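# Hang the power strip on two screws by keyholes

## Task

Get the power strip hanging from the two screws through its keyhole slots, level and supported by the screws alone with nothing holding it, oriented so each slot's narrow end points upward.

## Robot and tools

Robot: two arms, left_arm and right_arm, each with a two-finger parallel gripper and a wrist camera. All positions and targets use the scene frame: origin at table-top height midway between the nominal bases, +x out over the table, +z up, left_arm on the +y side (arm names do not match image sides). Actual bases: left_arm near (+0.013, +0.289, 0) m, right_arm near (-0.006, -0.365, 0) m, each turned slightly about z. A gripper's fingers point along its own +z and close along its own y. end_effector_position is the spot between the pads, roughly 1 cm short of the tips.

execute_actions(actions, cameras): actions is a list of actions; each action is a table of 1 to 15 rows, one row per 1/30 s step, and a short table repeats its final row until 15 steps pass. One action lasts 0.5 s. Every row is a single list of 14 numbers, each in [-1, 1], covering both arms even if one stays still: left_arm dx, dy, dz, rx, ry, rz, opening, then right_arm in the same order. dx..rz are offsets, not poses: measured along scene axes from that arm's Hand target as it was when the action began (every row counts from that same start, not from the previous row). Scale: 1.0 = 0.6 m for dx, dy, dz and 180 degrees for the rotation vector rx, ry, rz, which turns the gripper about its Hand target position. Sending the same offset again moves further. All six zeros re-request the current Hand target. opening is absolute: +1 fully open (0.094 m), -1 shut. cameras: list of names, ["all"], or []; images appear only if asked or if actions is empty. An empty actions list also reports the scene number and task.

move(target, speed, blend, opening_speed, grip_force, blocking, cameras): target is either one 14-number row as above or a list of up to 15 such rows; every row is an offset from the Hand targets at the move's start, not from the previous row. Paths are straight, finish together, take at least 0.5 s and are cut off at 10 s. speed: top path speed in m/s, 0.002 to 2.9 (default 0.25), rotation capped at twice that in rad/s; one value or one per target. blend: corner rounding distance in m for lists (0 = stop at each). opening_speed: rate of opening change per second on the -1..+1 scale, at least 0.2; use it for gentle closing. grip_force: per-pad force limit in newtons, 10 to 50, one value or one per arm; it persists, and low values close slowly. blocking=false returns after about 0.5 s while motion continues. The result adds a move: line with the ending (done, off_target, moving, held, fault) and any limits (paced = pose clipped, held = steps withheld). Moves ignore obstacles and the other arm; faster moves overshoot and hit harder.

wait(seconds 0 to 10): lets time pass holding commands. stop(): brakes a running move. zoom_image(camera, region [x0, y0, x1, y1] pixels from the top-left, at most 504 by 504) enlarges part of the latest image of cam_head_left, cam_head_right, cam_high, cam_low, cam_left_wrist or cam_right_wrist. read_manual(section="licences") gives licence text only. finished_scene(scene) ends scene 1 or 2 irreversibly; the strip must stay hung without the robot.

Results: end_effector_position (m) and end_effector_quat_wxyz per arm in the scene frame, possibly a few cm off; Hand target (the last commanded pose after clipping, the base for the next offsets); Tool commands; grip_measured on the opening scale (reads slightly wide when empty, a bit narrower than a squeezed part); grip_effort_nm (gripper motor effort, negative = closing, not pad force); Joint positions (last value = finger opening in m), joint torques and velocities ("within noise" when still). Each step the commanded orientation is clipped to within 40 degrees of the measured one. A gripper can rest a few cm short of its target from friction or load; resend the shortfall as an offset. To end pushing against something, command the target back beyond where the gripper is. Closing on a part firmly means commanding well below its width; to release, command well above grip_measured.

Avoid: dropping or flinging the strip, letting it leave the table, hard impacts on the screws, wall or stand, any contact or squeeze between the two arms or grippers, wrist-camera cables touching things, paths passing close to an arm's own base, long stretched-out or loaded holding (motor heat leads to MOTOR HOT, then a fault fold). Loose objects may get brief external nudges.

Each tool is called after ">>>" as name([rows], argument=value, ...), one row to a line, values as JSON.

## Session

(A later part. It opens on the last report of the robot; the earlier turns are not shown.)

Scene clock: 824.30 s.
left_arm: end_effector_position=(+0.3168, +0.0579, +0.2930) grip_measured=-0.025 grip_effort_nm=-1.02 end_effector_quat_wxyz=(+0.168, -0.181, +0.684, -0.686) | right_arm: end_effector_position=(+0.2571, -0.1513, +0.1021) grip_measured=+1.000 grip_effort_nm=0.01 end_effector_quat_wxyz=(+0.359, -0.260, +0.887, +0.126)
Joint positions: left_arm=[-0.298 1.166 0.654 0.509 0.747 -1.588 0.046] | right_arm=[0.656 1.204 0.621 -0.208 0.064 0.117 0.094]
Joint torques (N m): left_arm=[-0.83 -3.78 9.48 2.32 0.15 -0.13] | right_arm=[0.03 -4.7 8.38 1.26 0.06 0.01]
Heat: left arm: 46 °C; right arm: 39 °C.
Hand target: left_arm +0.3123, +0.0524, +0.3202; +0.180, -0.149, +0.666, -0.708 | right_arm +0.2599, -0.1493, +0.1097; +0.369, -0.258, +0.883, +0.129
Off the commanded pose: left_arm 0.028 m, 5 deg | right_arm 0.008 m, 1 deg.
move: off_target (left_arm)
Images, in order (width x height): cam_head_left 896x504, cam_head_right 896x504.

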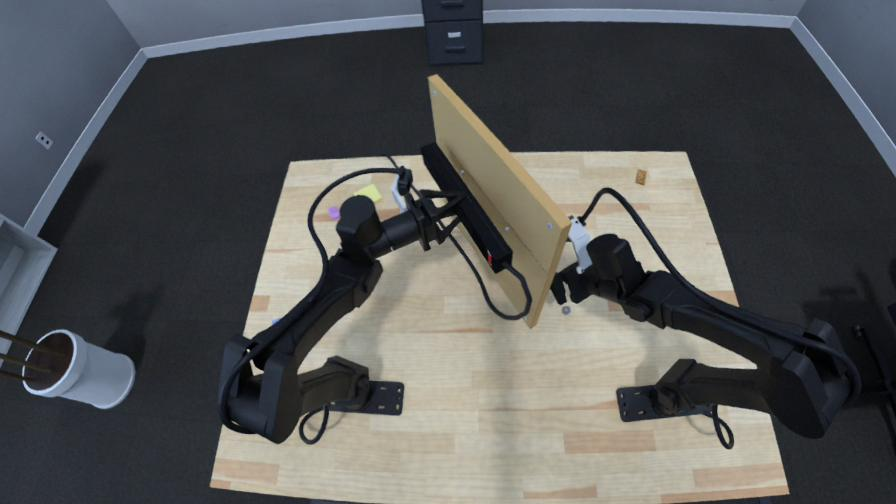

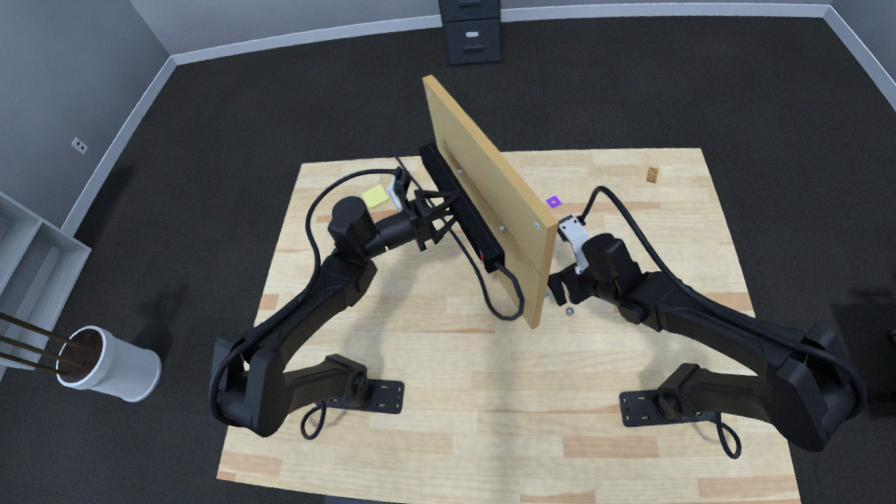

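>>> move(target=[0.008, -0.0183, 0.0, 0, 0, 0.0133, -0.4, 0, 0, 0, 0, 0, 0, 1], speed=0.04, cameras=["cam_head_left","cam_head_right"])

>>> zoom_image(camera="cam_head_left", region=[410, 130, 480, 200])

>>> zoom_image(camera="cam_head_left", region=[470, 210, 540, 280])

>>> zoom_image(camera="cam_head_right", region=[410, 130, 480, 200])

>>> zoom_image(camera="cam_head_right", region=[465, 210, 535, 280])

Scene clock: 930.07 s.
left_arm: end_effector_position=(+0.3194, +0.0477, +0.2902) grip_measured=-0.025 grip_effort_nm=-1.02 end_effector_quat_wxyz=(+0.179, -0.196, +0.683, -0.681) | right_arm: end_effector_position=(+0.2571, -0.1513, +0.1021) grip_measured=+1.000 grip_effort_nm=0.01 end_effector_quat_wxyz=(+0.359, -0.260, +0.887, +0.126)
Joint positions: left_arm=[-0.359 1.174 0.654 0.51 0.647 -1.586 0.046] | right_arm=[0.656 1.204 0.621 -0.208 0.064 0.117 0.094]
Joint torques (N m): left_arm=[-0.72 -3.41 10.45 2.39 0.13 -0.08] | right_arm=[0.03 -4.7 8.39 1.26 0.06 0]
Heat: left arm: 51 °C; right arm: 39 °C.
Hand target: left_arm +0.3171, +0.0415, +0.3203; +0.195, -0.163, +0.663, -0.704 | right_arm +0.2599, -0.1493, +0.1097; +0.369, -0.258, +0.883, +0.129
Off the commanded pose: left_arm 0.031 m, 5 deg | right_arm 0.008 m, 1 deg.
move: off_target (left_arm)
Images, in order (width x height): cam_head_left 896x504, cam_head_right 896x504.

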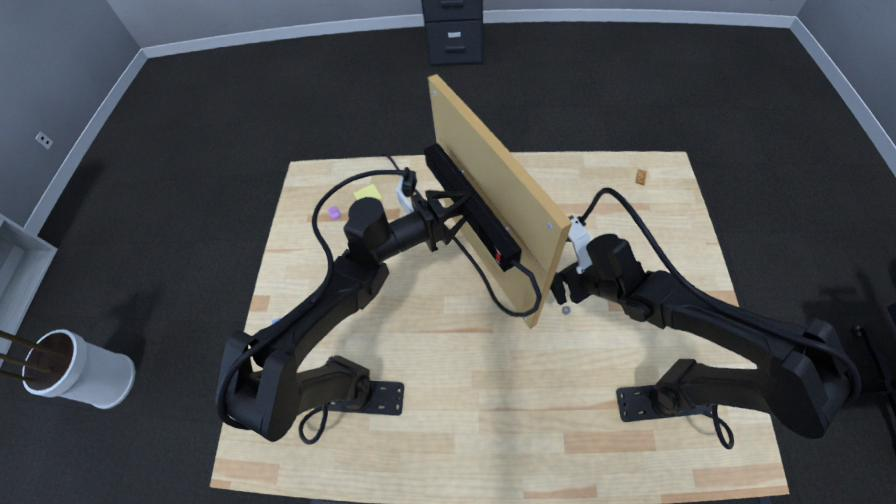

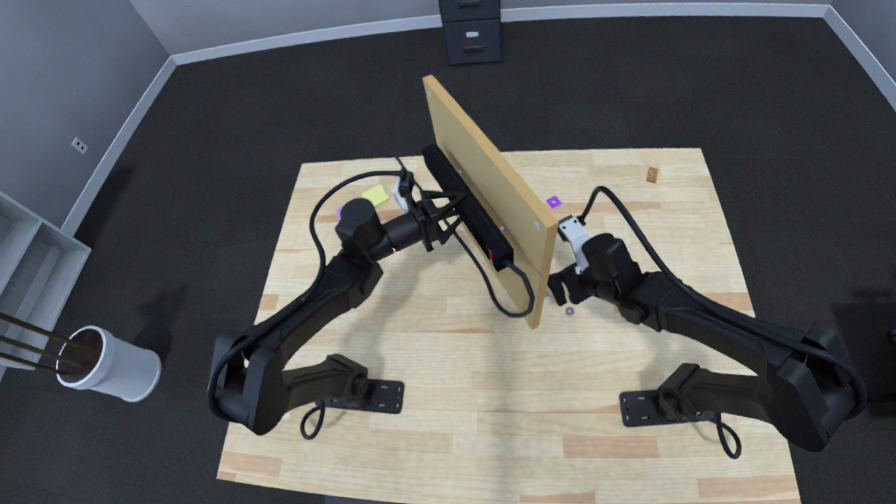

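Scaled by 7.200 from the camera's 896x504 image, which has a finer 1280x720 frame.

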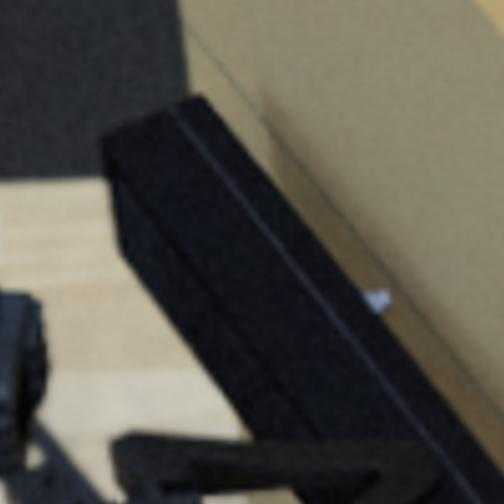

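Scaled by 7.200 from the camera's 896x504 image, which has a finer 1280x720 frame.

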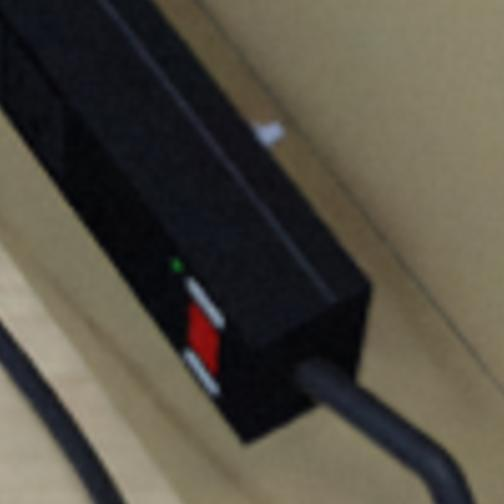

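Scaled by 7.200 from the camera's 896x504 image, which has a finer 1280x720 frame.

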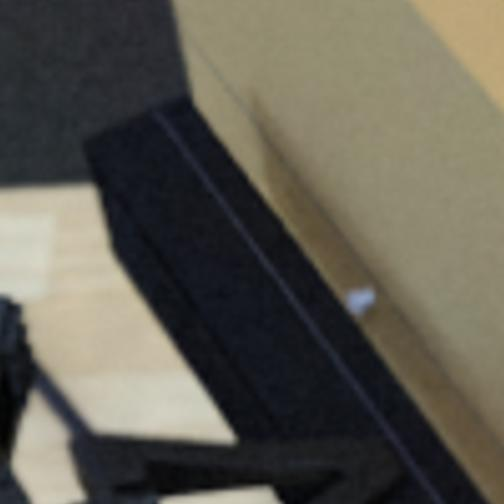

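Scaled by 7.200 from the camera's 896x504 image, which has a finer 1280x720 frame.

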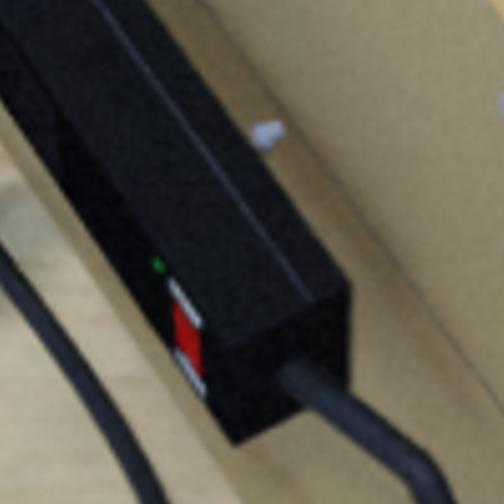

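>>> move(target=[0.0167, -0.0289, 0.0, 0, 0, 0.0, -0.4, 0, 0, 0, 0, 0, 0, 1], speed=0.03, cameras=["cam_head_left","cam_head_right"])

>>> zoom_image(camera="cam_head_left", region=[410, 130, 480, 200])

>>> zoom_image(camera="cam_head_left", region=[470, 210, 540, 280])

Scene clock: 945.80 s.
left_arm: end_effector_position=(+0.3249, +0.0339, +0.2799) grip_measured=-0.025 grip_effort_nm=-1.02 end_effector_quat_wxyz=(+0.172, -0.202, +0.690, -0.674) | right_arm: end_effector_position=(+0.2571, -0.1513, +0.1021) grip_measured=+1.000 grip_effort_nm=0.01 end_effector_quat_wxyz=(+0.359, -0.260, +0.887, +0.126)
Joint positions: left_arm=[-0.402 1.229 0.673 0.516 0.605 -1.584 0.046] | right_arm=[0.656 1.204 0.621 -0.208 0.064 0.117 0.094]
Joint torques (N m): left_arm=[-1.21 -3.21 12.29 2.56 0.09 -0.03] | right_arm=[0.03 -4.68 8.39 1.26 0.06 0]
Heat: left arm: 52 °C; right arm: 39 °C.
Hand target: left_arm +0.3271, +0.0241, +0.3204; +0.195, -0.163, +0.663, -0.704 | right_arm +0.2599, -0.1493, +0.1097; +0.369, -0.258, +0.883, +0.129
Off the commanded pose: left_arm 0.042 m, 7 deg | right_arm 0.008 m, 1 deg.
move: off_target (left_arm)
Images, in order (width x height): cam_head_left 896x504, cam_head_right 896x504.

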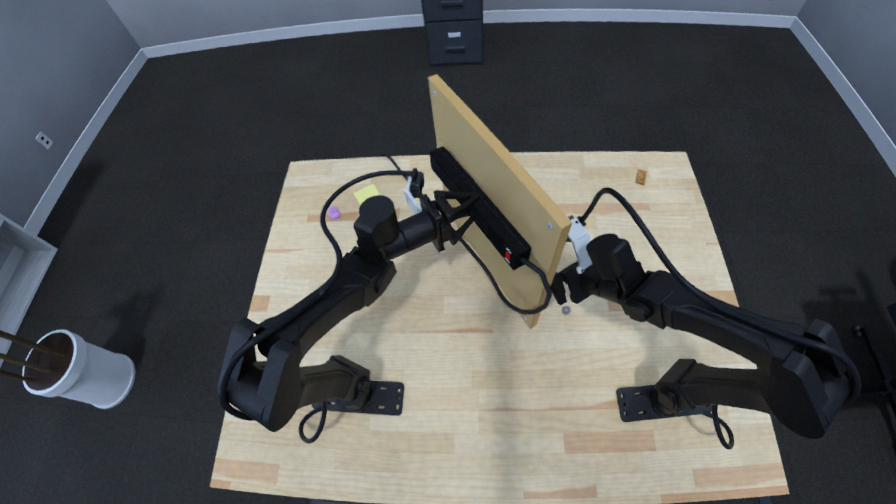

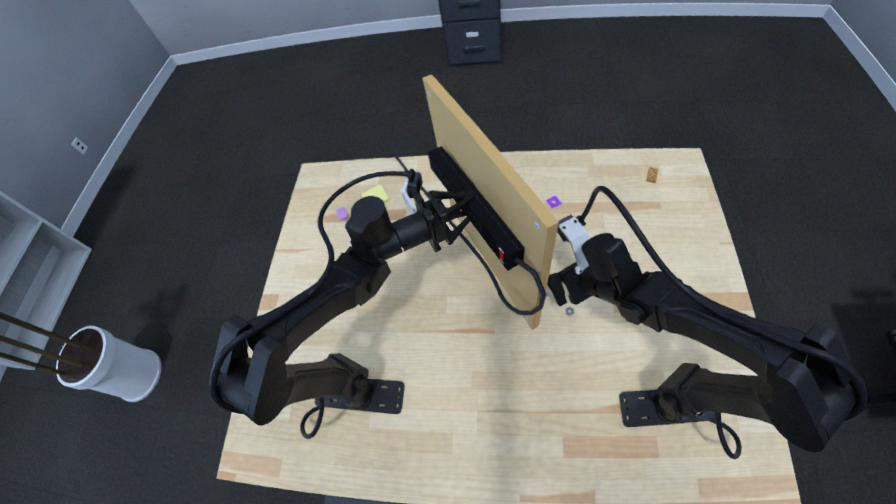

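Scaled by 7.200 from the camera's 896x504 image, which has a finer 1280x720 frame.

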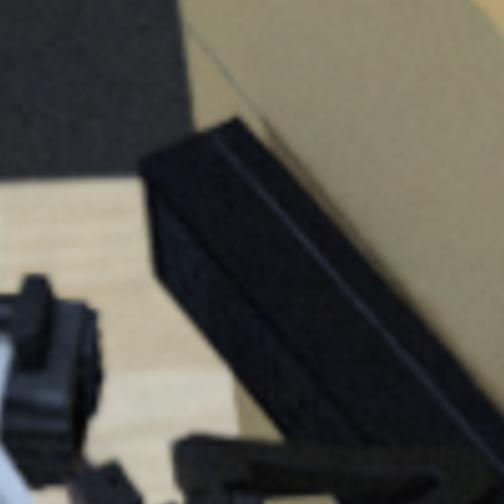

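Scaled by 7.200 from the camera's 896x504 image, which has a finer 1280x720 frame.

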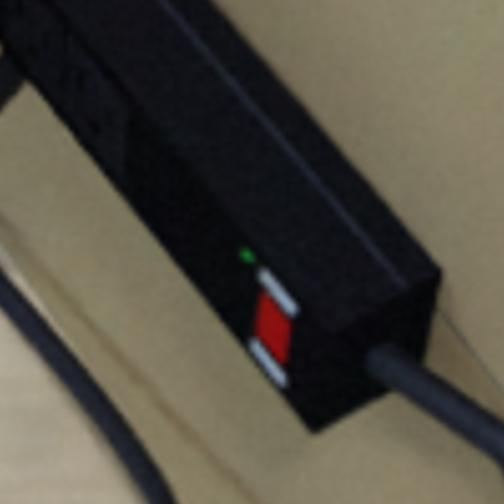

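>>> move(target=[0.0, 0.0, 0.006, -0.0072, -0.0098, -0.0055, -0.4, 0, 0, 0, 0, 0, 0, 1], speed=0.02, cameras=[])

Scene clock: 974.80 s.
left_arm: end_effector_position=(+0.3250, +0.0335, +0.2806) grip_measured=-0.025 grip_effort_nm=-1.02 end_effector_quat_wxyz=(+0.170, -0.196, +0.689, -0.677) | right_arm: end_effector_position=(+0.2571, -0.1513, +0.1021) grip_measured=+1.000 grip_effort_nm=0.01 end_effector_quat_wxyz=(+0.359, -0.260, +0.887, +0.126)
Joint positions: left_arm=[-0.396 1.238 0.673 0.533 0.623 -1.584 0.046] | right_arm=[0.656 1.204 0.621 -0.208 0.064 0.117 0.094]
Joint torques (N m): left_arm=[-0.81 -2.86 11.38 3.05 0.16 -0.1] | right_arm=[0.03 -4.68 8.39 1.26 0.06 0]
Heat: left arm: 51 °C; right arm: 39 °C.
Hand target: left_arm +0.3271, +0.0241, +0.3240; +0.197, -0.149, +0.653, -0.716 | right_arm +0.2599, -0.1493, +0.1097; +0.369, -0.258, +0.883, +0.129
Off the commanded pose: left_arm 0.044 m, 9 deg | right_arm 0.008 m, 1 deg.
move: off_target (left_arm)
No camera images: "cameras" was empty.

>>> move(target=[0.0, 0.0, 0.015, 0.0, 0.0, 0.0, -0.4, 0, 0, 0, 0, 0, 0, 1], speed=0.03, cameras=["cam_head_left"])

>>> zoom_image(camera="cam_head_left", region=[410, 130, 480, 200])

>>> zoom_image(camera="cam_head_left", region=[470, 210, 540, 280])

Scene clock: 982.87 s.
left_arm: end_effector_position=(+0.3249, +0.0334, +0.2806) grip_measured=-0.025 grip_effort_nm=-1.02 end_effector_quat_wxyz=(+0.169, -0.196, +0.689, -0.677) | right_arm: end_effector_position=(+0.2571, -0.1513, +0.1021) grip_measured=+1.000 grip_effort_nm=0.01 end_effector_quat_wxyz=(+0.359, -0.260, +0.887, +0.126)
Joint positions: left_arm=[-0.396 1.238 0.673 0.533 0.624 -1.585 0.046] | right_arm=[0.656 1.204 0.621 -0.208 0.064 0.117 0.094]
Joint torques (N m): left_arm=[-0.72 -3.73 13.63 2.74 0.13 -0.11] | right_arm=[0.03 -4.68 8.38 1.26 0.06 0]
Heat: left arm: 54 °C; right arm: 39 °C.
Hand target: left_arm +0.3270, +0.0241, +0.3330; +0.197, -0.149, +0.653, -0.716 | right_arm +0.2599, -0.1493, +0.1097; +0.369, -0.258, +0.883, +0.129
Off the commanded pose: left_arm 0.053 m, 9 deg | right_arm 0.008 m, 1 deg.
move: off_target (left_arm)
Images, in order (width x height): cam_head_left 896x504.

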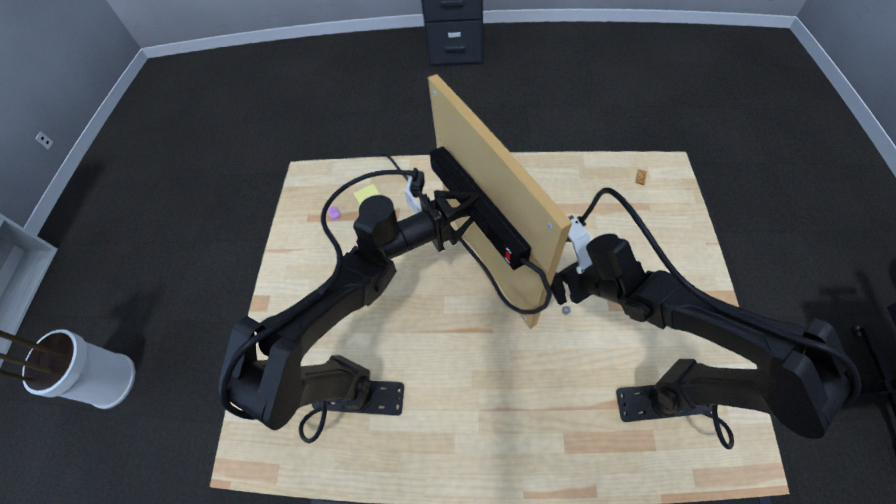

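Scaled by 7.200 from the camera's 896x504 image, which has a finer 1280x720 frame.

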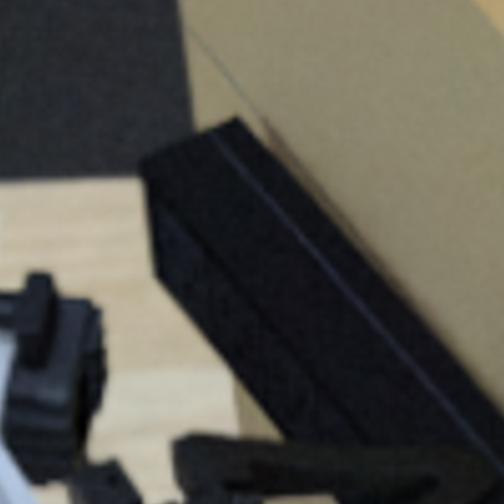

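Scaled by 7.200 from the camera's 896x504 image, which has a finer 1280x720 frame.

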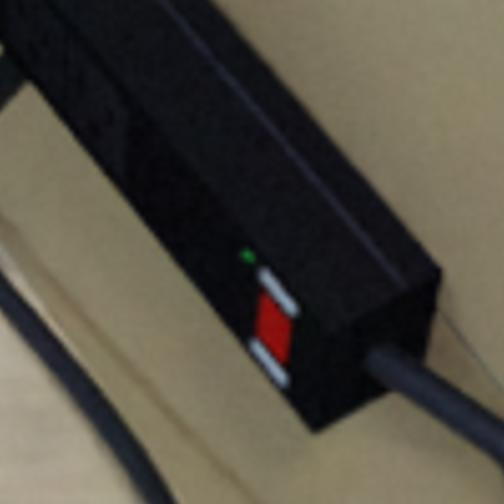

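>>> move(target=[0.0, 0.0, -0.09, 0.0, 0.0, 0.0, -0.4, 0, 0, 0, 0, 0, 0, 1], speed=0.03, cameras=["cam_head_left"])

>>> zoom_image(camera="cam_head_left", region=[410, 130, 480, 200])

>>> zoom_image(camera="cam_head_left", region=[470, 210, 540, 280])

Scene clock: 991.90 s.
left_arm: end_effector_position=(+0.3257, +0.0331, +0.2765) grip_measured=-0.025 grip_effort_nm=-1.02 end_effector_quat_wxyz=(+0.177, -0.174, +0.656, -0.713) | right_arm: end_effector_position=(+0.2571, -0.1513, +0.1021) grip_measured=+1.000 grip_effort_nm=0.01 end_effector_quat_wxyz=(+0.359, -0.260, +0.887, +0.126)
Joint positions: left_arm=[-0.386 1.319 0.586 0.833 0.651 -1.647 0.046] | right_arm=[0.656 1.204 0.621 -0.208 0.064 0.117 0.094]
Joint torques (N m): left_arm=[-1.78 -1.68 7.69 2.24 -0.17 0.48] | right_arm=[0.02 -4.68 8.39 1.26 0.06 0.01]
Heat: left arm: 55 °C; right arm: 39 °C.
Hand target: left_arm +0.3271, +0.0241, +0.2790; +0.197, -0.149, +0.653, -0.716 | right_arm +0.2599, -0.1493, +0.1097; +0.369, -0.258, +0.883, +0.129
Off the commanded pose: left_arm 0.009 m, 4 deg | right_arm 0.008 m, 1 deg.
move: off_target (left_arm)
Images, in order (width x height): cam_head_left 896x504.

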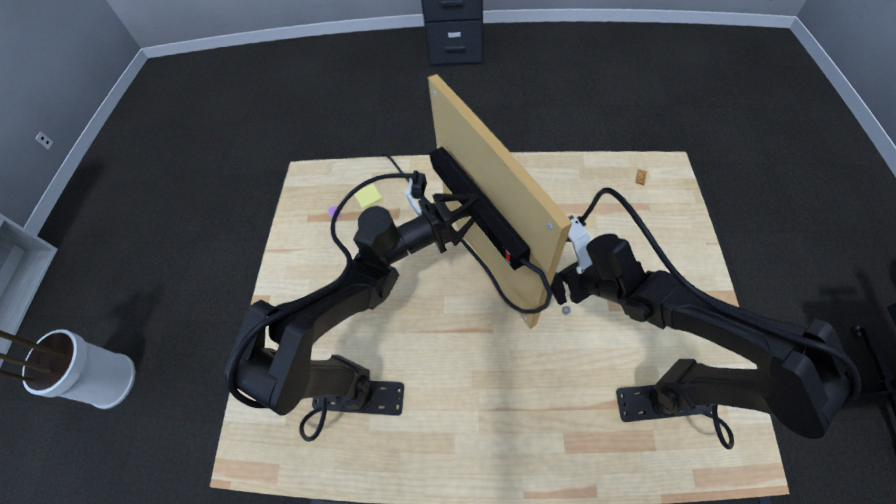

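Scaled by 7.200 from the camera's 896x504 image, which has a finer 1280x720 frame.

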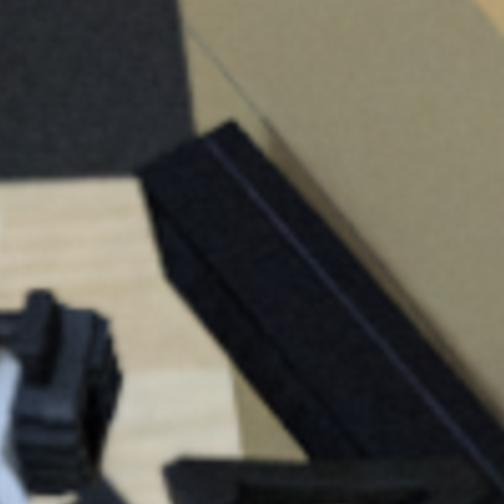

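Scaled by 7.200 from the camera's 896x504 image, which has a finer 1280x720 frame.

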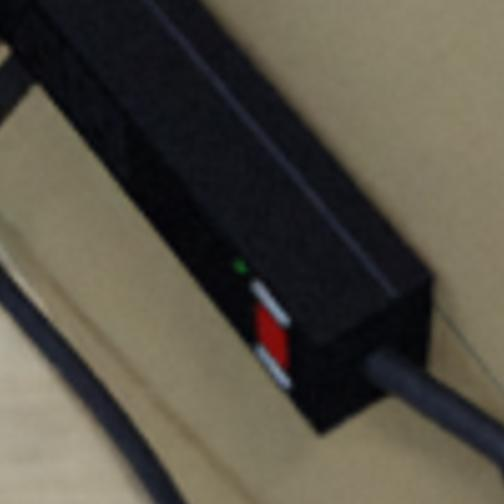

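>>> move(target=[0.0, 0.0, -0.015, 0.0214, 0.0128, 0.008, -0.4, 0, 0, 0, 0, 0, 0, 1], speed=0.03, cameras=["cam_head_left"])

>>> zoom_image(camera="cam_head_left", region=[410, 130, 480, 200])

>>> zoom_image(camera="cam_head_left", region=[470, 210, 540, 280])

Scene clock: 1002.47 s.
left_arm: end_effector_position=(+0.3255, +0.0334, +0.2752) grip_measured=-0.025 grip_effort_nm=-1.02 end_effector_quat_wxyz=(+0.182, -0.179, +0.659, -0.707) | right_arm: end_effector_position=(+0.2571, -0.1513, +0.1021) grip_measured=+1.000 grip_effort_nm=0.01 end_effector_quat_wxyz=(+0.359, -0.260, +0.887, +0.126)
Joint positions: left_arm=[-0.393 1.303 0.586 0.799 0.63 -1.632 0.046] | right_arm=[0.656 1.204 0.621 -0.208 0.064 0.117 0.094]
Joint torques (N m): left_arm=[-2.1 -3.1 9.11 1.14 -0.24 0.73] | right_arm=[0.05 -4.7 8.4 1.26 0.06 0]
Heat: left arm: 52 °C; right arm: 39 °C.
Hand target: left_arm +0.3271, +0.0241, +0.2699; +0.198, -0.165, +0.679, -0.688 | right_arm +0.2599, -0.1493, +0.1097; +0.369, -0.258, +0.883, +0.129
Off the commanded pose: left_arm 0.011 m, 4 deg | right_arm 0.008 m, 1 deg.
move: off_target (left_arm)
Images, in order (width x height): cam_head_left 896x504.

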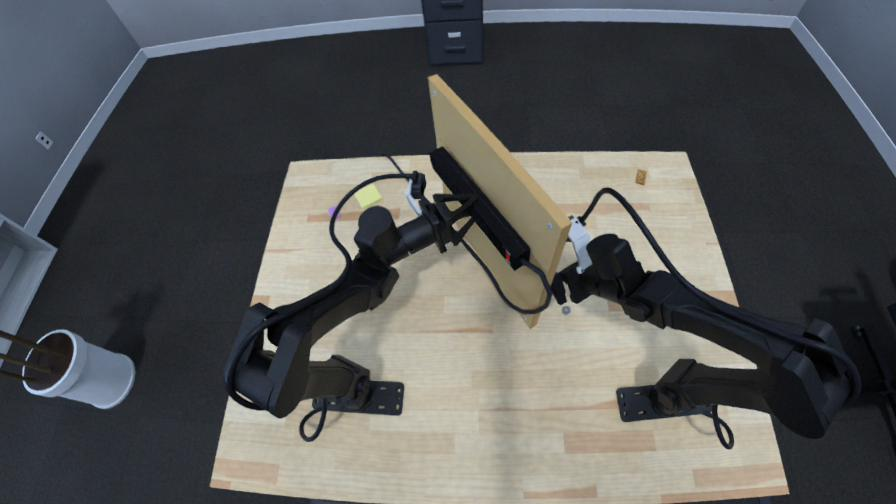

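Scaled by 7.200 from the camera's 896x504 image, which has a finer 1280x720 frame.

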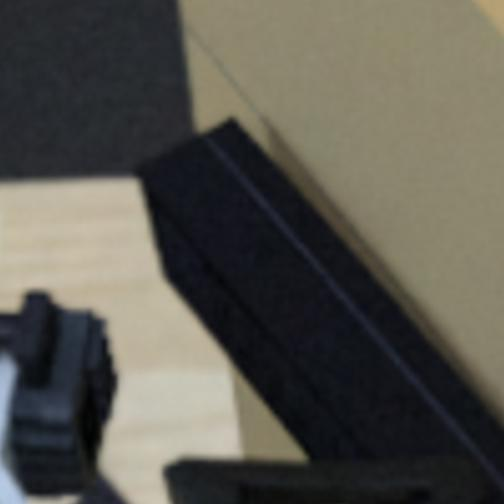

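Scaled by 7.200 from the camera's 896x504 image, which has a finer 1280x720 frame.

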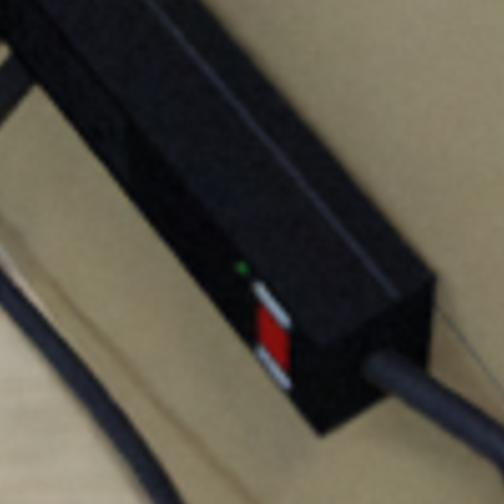

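>>> move(target=[0.0, 0.0, -0.02, 0.0143, 0.0085, 0.0, -0.4, 0, 0, 0, 0, 0, 0, 1], speed=0.03, cameras=["cam_head_left"])

>>> zoom_image(camera="cam_head_left", region=[410, 130, 480, 200])

>>> zoom_image(camera="cam_head_left", region=[470, 210, 540, 280])

Scene clock: 1008.07 s.
left_arm: end_effector_position=(+0.3272, +0.0315, +0.2723) grip_measured=-0.025 grip_effort_nm=-1.02 end_effector_quat_wxyz=(+0.214, -0.153, +0.677, -0.687) | right_arm: end_effector_position=(+0.2571, -0.1513, +0.1021) grip_measured=+1.000 grip_effort_nm=0.01 end_effector_quat_wxyz=(+0.359, -0.260, +0.887, +0.126)
Joint positions: left_arm=[-0.401 1.297 0.604 0.738 0.616 -1.518 0.046] | right_arm=[0.656 1.204 0.621 -0.208 0.064 0.117 0.094]
Joint torques (N m): left_arm=[-1.54 -3.21 8.09 0.94 -0.15 0.07] | right_arm=[0.02 -4.71 8.39 1.26 0.06 0]
Heat: left arm: 50 °C; right arm: 39 °C.
Hand target: left_arm +0.3271, +0.0241, +0.2579; +0.192, -0.169, +0.697, -0.670 | right_arm +0.2599, -0.1493, +0.1097; +0.369, -0.258, +0.883, +0.129
Off the commanded pose: left_arm 0.016 m, 4 deg | right_arm 0.008 m, 1 deg.
move: off_target (left_arm)
Images, in order (width x height): cam_head_left 896x504.

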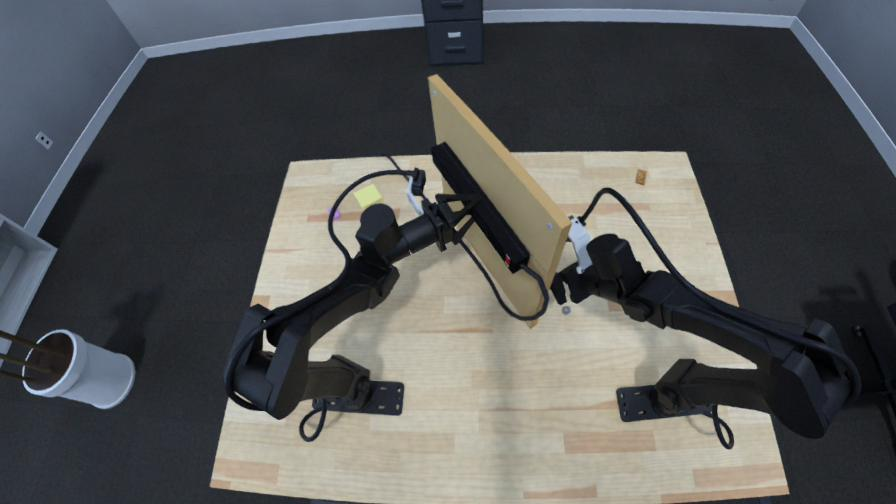

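Scaled by 7.200 from the camera's 896x504 image, which has a finer 1280x720 frame.

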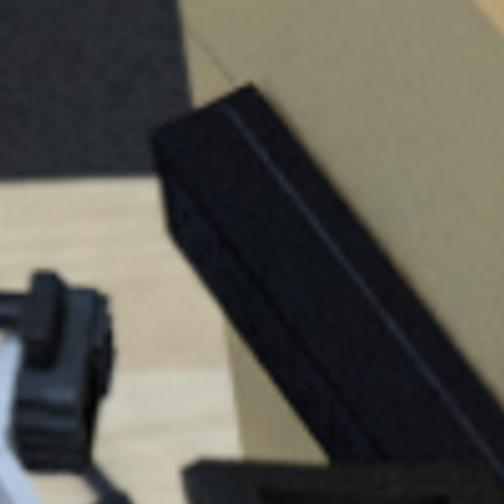

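Scaled by 7.200 from the camera's 896x504 image, which has a finer 1280x720 frame.

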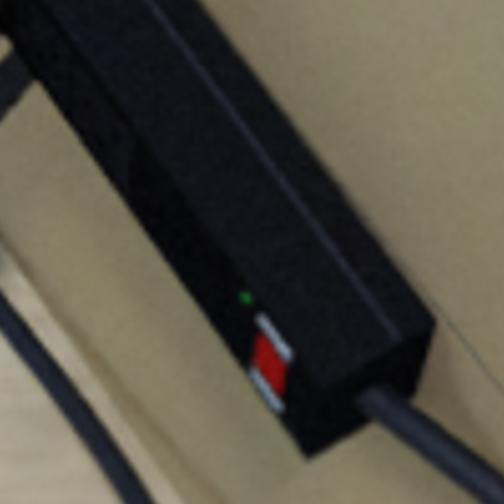

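>>> move([
  [-0.0268, 0.0497, 0.0285, -0.0285, -0.0117, -0.0018, -0.4, 0, 0, 0, 0, 0, 0, 1],
  [-0.0155, 0.0298, 0.0993, -0.0285, -0.0117, -0.0018, -0.4, 0, 0, 0, 0, 0, 0, 1],
], speed=0.06, blend=[0.005, 0], cameras=["cam_head_left", "cam_left_wrist"])

>>> zoom_image(camera="cam_head_left", region=[410, 130, 480, 200])

>>> zoom_image(camera="cam_head_left", region=[470, 210, 540, 280])

Scene clock: 1051.93 s.
left_arm: end_effector_position=(+0.3271, +0.0361, +0.2765) grip_measured=-0.025 grip_effort_nm=-1.02 end_effector_quat_wxyz=(+0.207, -0.167, +0.693, -0.670) | right_arm: end_effector_position=(+0.2571, -0.1513, +0.1021) grip_measured=+1.000 grip_effort_nm=0.01 end_effector_quat_wxyz=(+0.359, -0.260, +0.887, +0.126)
Joint positions: left_arm=[-0.391 1.245 0.651 0.574 0.616 -1.495 0.046] | right_arm=[0.656 1.204 0.621 -0.208 0.064 0.117 0.094]
Joint torques (N m): left_arm=[1.52 -8.17 10.29 1.87 0.43 -0.82] | right_arm=[0.02 -4.7 8.38 1.26 0.06 0]
Heat: left arm: 43 °C; right arm: 39 °C.
Hand target: left_arm +0.3177, +0.0419, +0.3175; +0.195, -0.163, +0.663, -0.704 | right_arm +0.2599, -0.1493, +0.1097; +0.369, -0.258, +0.883, +0.129
Off the commanded pose: left_arm 0.042 m, 5 deg | right_arm 0.008 m, 1 deg.
move: off_target (left_arm)
camera_calibration:
cam_left_wrist: T_world_to_cam=[[-0.0602274, -0.092707, 0.99387, -0.245412], [-0.996047, 0.0707117, -0.0537634, 0.377526], [-0.065294, -0.993179, -0.0965993, 0.190547], [0, 0, 0, 1]] pos_world=[0.373694, 0.1398, 0.282611]
Images, in order (width x height): cam_head_left 896x504, cam_left_wrist 672x504.

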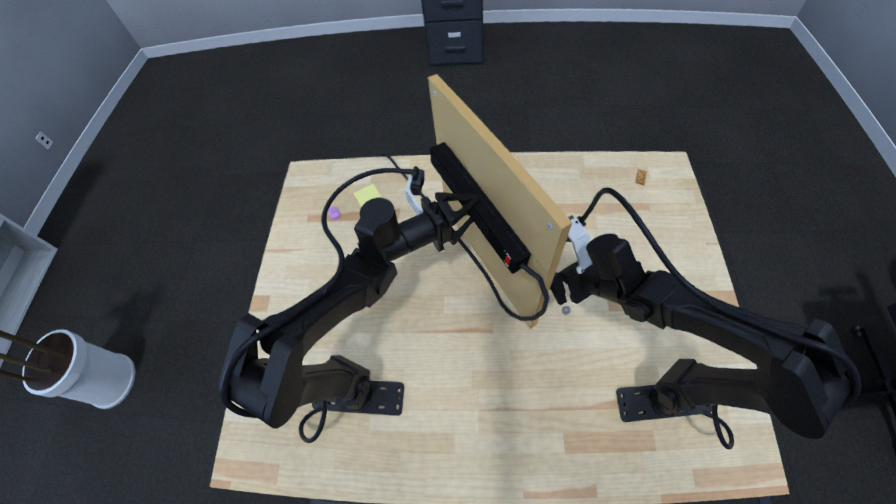

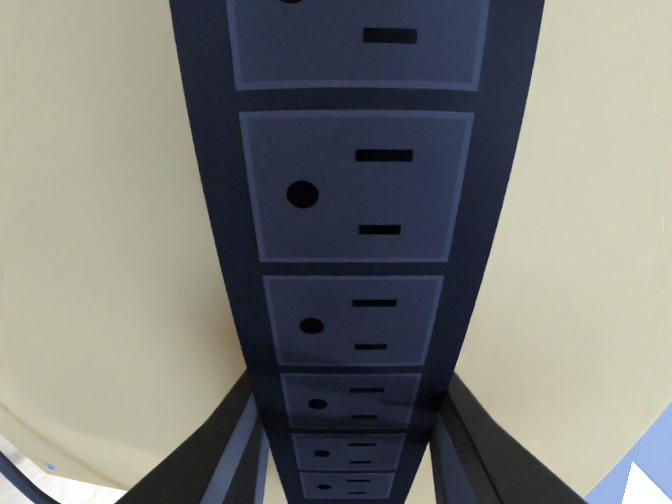

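Scaled by 7.200 from the camera's 896x504 image, which has a finer 1280x720 frame.

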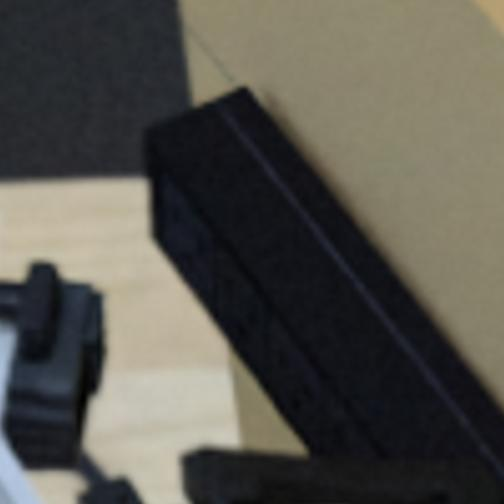

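Scaled by 7.200 from the camera's 896x504 image, which has a finer 1280x720 frame.

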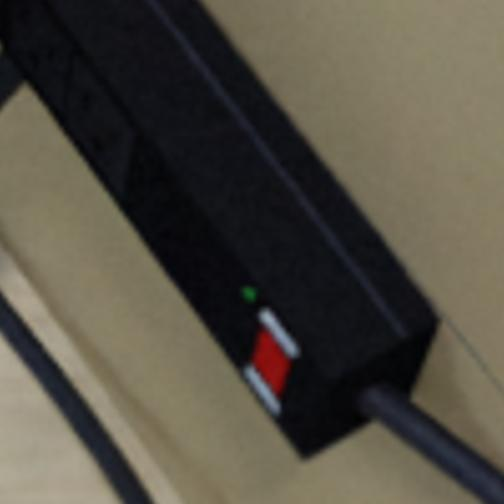

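>>> move(target=[0.0175, -0.025, -0.104, -0.0083, 0.0144, 0, -0.4, 0, 0, 0, 0, 0, 0, 1], speed=0.04, cameras=["cam_head_left"])

>>> zoom_image(camera="cam_head_left", region=[410, 130, 480, 200])

>>> zoom_image(camera="cam_head_left", region=[470, 210, 540, 280])

Scene clock: 1073.13 s.
left_arm: end_effector_position=(+0.3278, +0.0311, +0.2654) grip_measured=-0.025 grip_effort_nm=-1.02 end_effector_quat_wxyz=(+0.190, -0.170, +0.658, -0.709) | right_arm: end_effector_position=(+0.2571, -0.1513, +0.1021) grip_measured=+1.000 grip_effort_nm=0.01 end_effector_quat_wxyz=(+0.359, -0.260, +0.887, +0.126)
Joint positions: left_arm=[-0.396 1.351 0.564 0.882 0.631 -1.617 0.046] | right_arm=[0.656 1.204 0.621 -0.208 0.064 0.117 0.094]
Joint torques (N m): left_arm=[-1.22 -2.09 5.27 2.06 -0.2 -0.18] | right_arm=[0.05 -4.7 8.38 1.25 0.06 0]
Heat: left arm: 45 °C; right arm: 39 °C.
Hand target: left_arm +0.3283, +0.0270, +0.2550; +0.178, -0.182, +0.658, -0.709 | right_arm +0.2599, -0.1493, +0.1097; +0.369, -0.258, +0.883, +0.129
Off the commanded pose: left_arm 0.011 m, 2 deg | right_arm 0.008 m, 1 deg.
move: off_target (left_arm)
Images, in order (width x height): cam_head_left 896x504.

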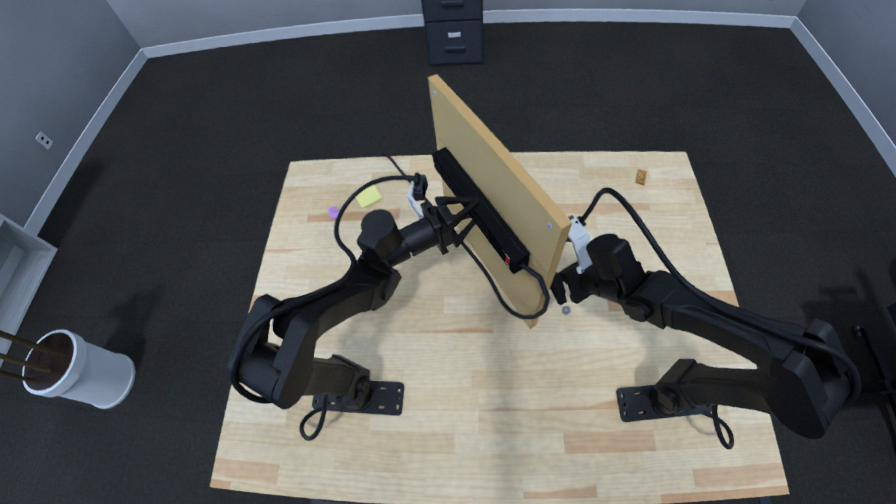

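Scaled by 7.200 from the camera's 896x504 image, which has a finer 1280x720 frame.

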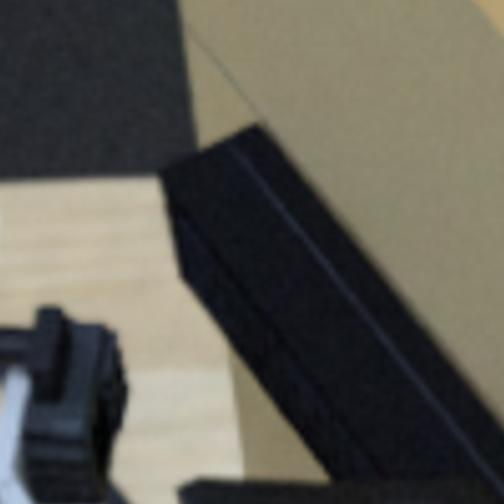

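Scaled by 7.200 from the camera's 896x504 image, which has a finer 1280x720 frame.

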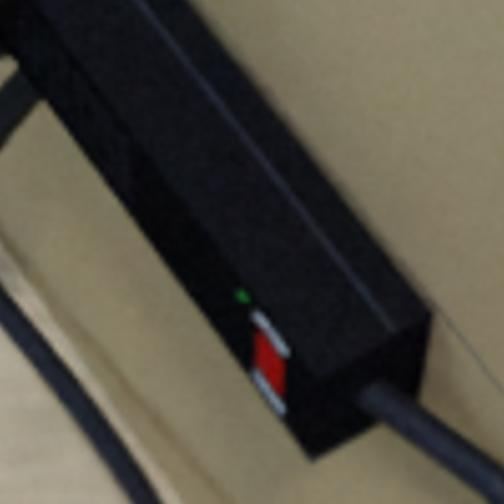

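>>> move(target=[-0.0166, 0.0289, 0, 0, 0, 0, -0.4, 0, 0, 0, 0, 0, 0, 1], speed=0.04, cameras=["cam_head_left"])

>>> zoom_image(camera="cam_head_left", region=[410, 130, 480, 200])

>>> zoom_image(camera="cam_head_left", region=[470, 210, 540, 280])

Scene clock: 1078.70 s.
left_arm: end_effector_position=(+0.3292, +0.0346, +0.2646) grip_measured=-0.025 grip_effort_nm=-1.02 end_effector_quat_wxyz=(+0.193, -0.174, +0.656, -0.709) | right_arm: end_effector_position=(+0.2571, -0.1513, +0.1021) grip_measured=+1.000 grip_effort_nm=0.01 end_effector_quat_wxyz=(+0.359, -0.260, +0.887, +0.126)
Joint positions: left_arm=[-0.388 1.349 0.555 0.892 0.627 -1.622 0.046] | right_arm=[0.656 1.204 0.621 -0.208 0.064 0.117 0.094]
Joint torques (N m): left_arm=[1.89 -6.34 1.95 1.84 0.3 -0.2] | right_arm=[0.05 -4.68 8.39 1.26 0.06 0]
Heat: left arm: 45 °C; right arm: 39 °C.
Hand target: left_arm +0.3184, +0.0444, +0.2550; +0.178, -0.182, +0.658, -0.709 | right_arm +0.2599, -0.1493, +0.1097; +0.369, -0.258, +0.883, +0.129
Off the commanded pose: left_arm 0.017 m, 2 deg | right_arm 0.008 m, 1 deg.
move: off_target (left_arm)
Images, in order (width x height): cam_head_left 896x504.

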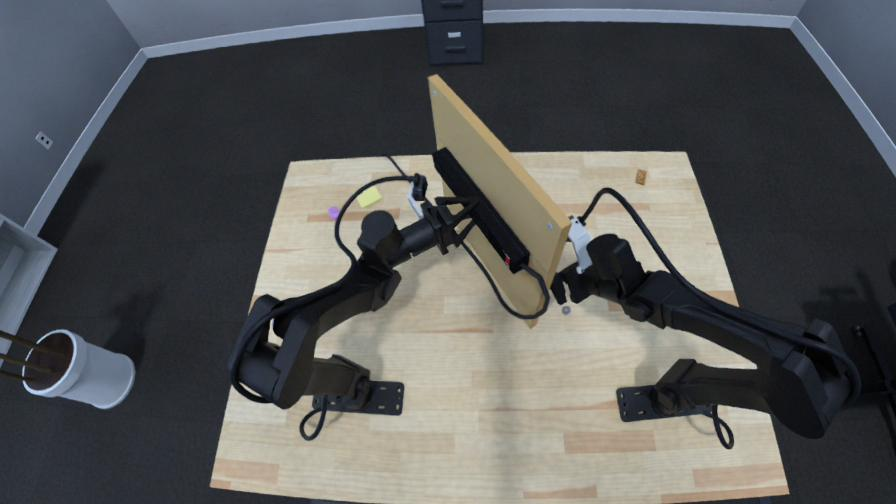

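Scaled by 7.200 from the camera's 896x504 image, which has a finer 1280x720 frame.

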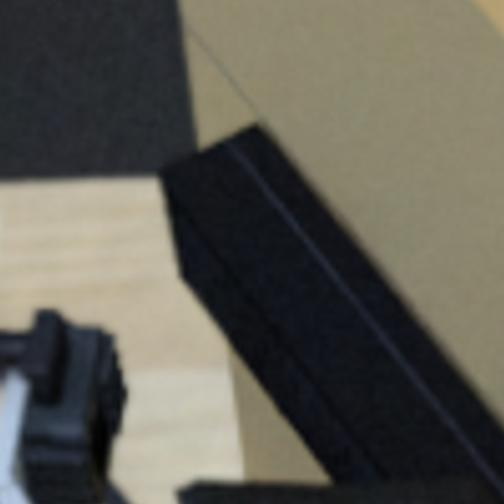

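Scaled by 7.200 from the camera's 896x504 image, which has a finer 1280x720 frame.

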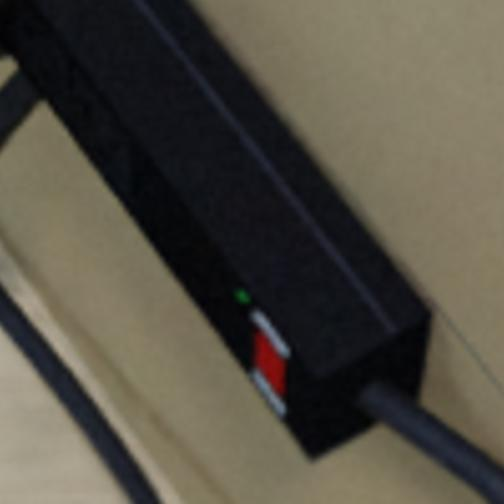

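>>> move([
  [0.0138, -0.0248, 0.0333, 0, 0, 0, -0.4, 0, 0, 0, 0, 0, 0, 1],
  [0.0138, -0.0248, 0.0333, 0, 0, 0, 0.75, 0, 0, 0, 0, 0, 0, 1],
], speed=0.04, opening_speed=0.5, cameras=["cam_head_left","cam_left_wrist"])

>>> zoom_image(camera="cam_head_left", region=[410, 130, 550, 270])

Scene clock: 1091.33 s.
left_arm: end_effector_position=(+0.3276, +0.0315, +0.2589) grip_measured=+0.748 grip_effort_nm=0.13 end_effector_quat_wxyz=(+0.170, -0.194, +0.665, -0.701) | right_arm: end_effector_position=(+0.2571, -0.1513, +0.1021) grip_measured=+1.000 grip_effort_nm=0.01 end_effector_quat_wxyz=(+0.359, -0.260, +0.887, +0.126)
Joint positions: left_arm=[-0.399 1.335 0.567 0.818 0.622 -1.647 0.082] | right_arm=[0.656 1.204 0.621 -0.208 0.064 0.117 0.094]
Joint torques (N m): left_arm=[-0.54 -5.12 8.91 1.7 -0.02 0.05] | right_arm=[0.05 -4.71 8.4 1.26 0.05 0]
Heat: left arm: 45 °C; right arm: 39 °C.
Hand target: left_arm +0.3266, +0.0294, +0.2751; +0.178, -0.182, +0.658, -0.709 | right_arm +0.2599, -0.1493, +0.1097; +0.369, -0.258, +0.883, +0.129
Off the commanded pose: left_arm 0.016 m, 2 deg | right_arm 0.008 m, 1 deg.
move: off_target (left_arm)
camera_calibration:
cam_left_wrist: T_world_to_cam=[[0.00507034, 0.0130088, 0.999903, -0.25466], [-0.996498, 0.0835228, 0.00396644, 0.362348], [-0.083463, -0.996421, 0.0133867, 0.161904], [0, 0, 0, 1]] pos_world=[0.375883, 0.134373, 0.25103]
Images, in order (width x height): cam_head_left 896x504, cam_left_wrist 672x504.

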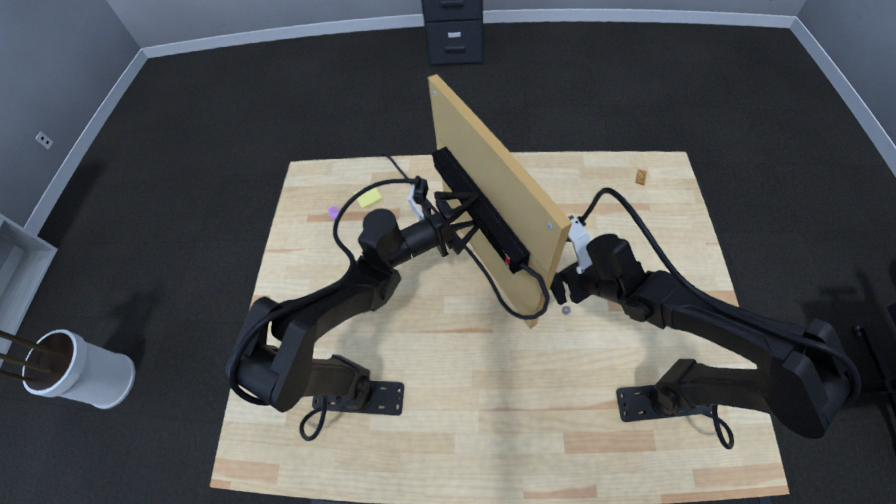

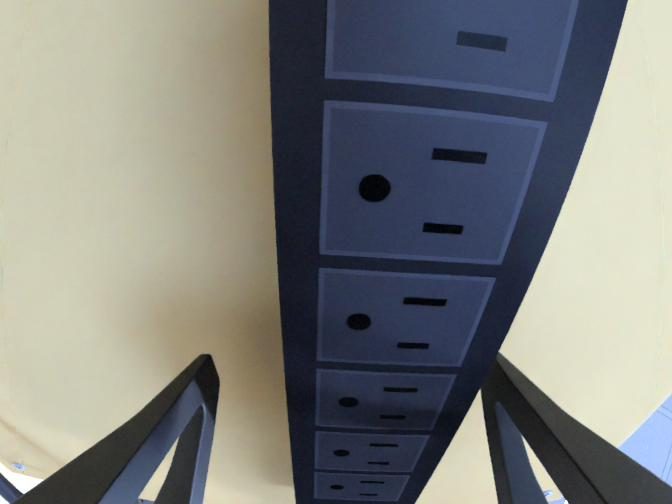

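Scaled by 3.600 from the camera's 896x504 image, which has a finer 1280x720 frame.

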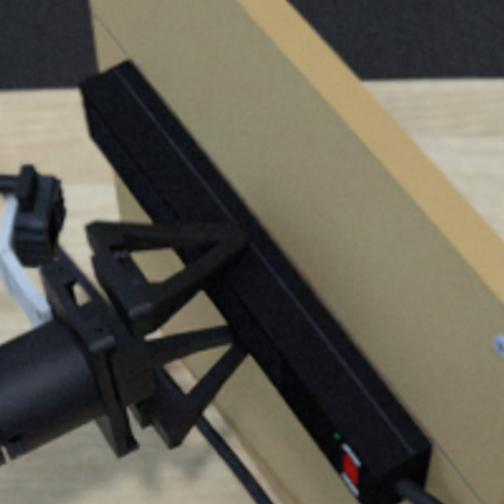

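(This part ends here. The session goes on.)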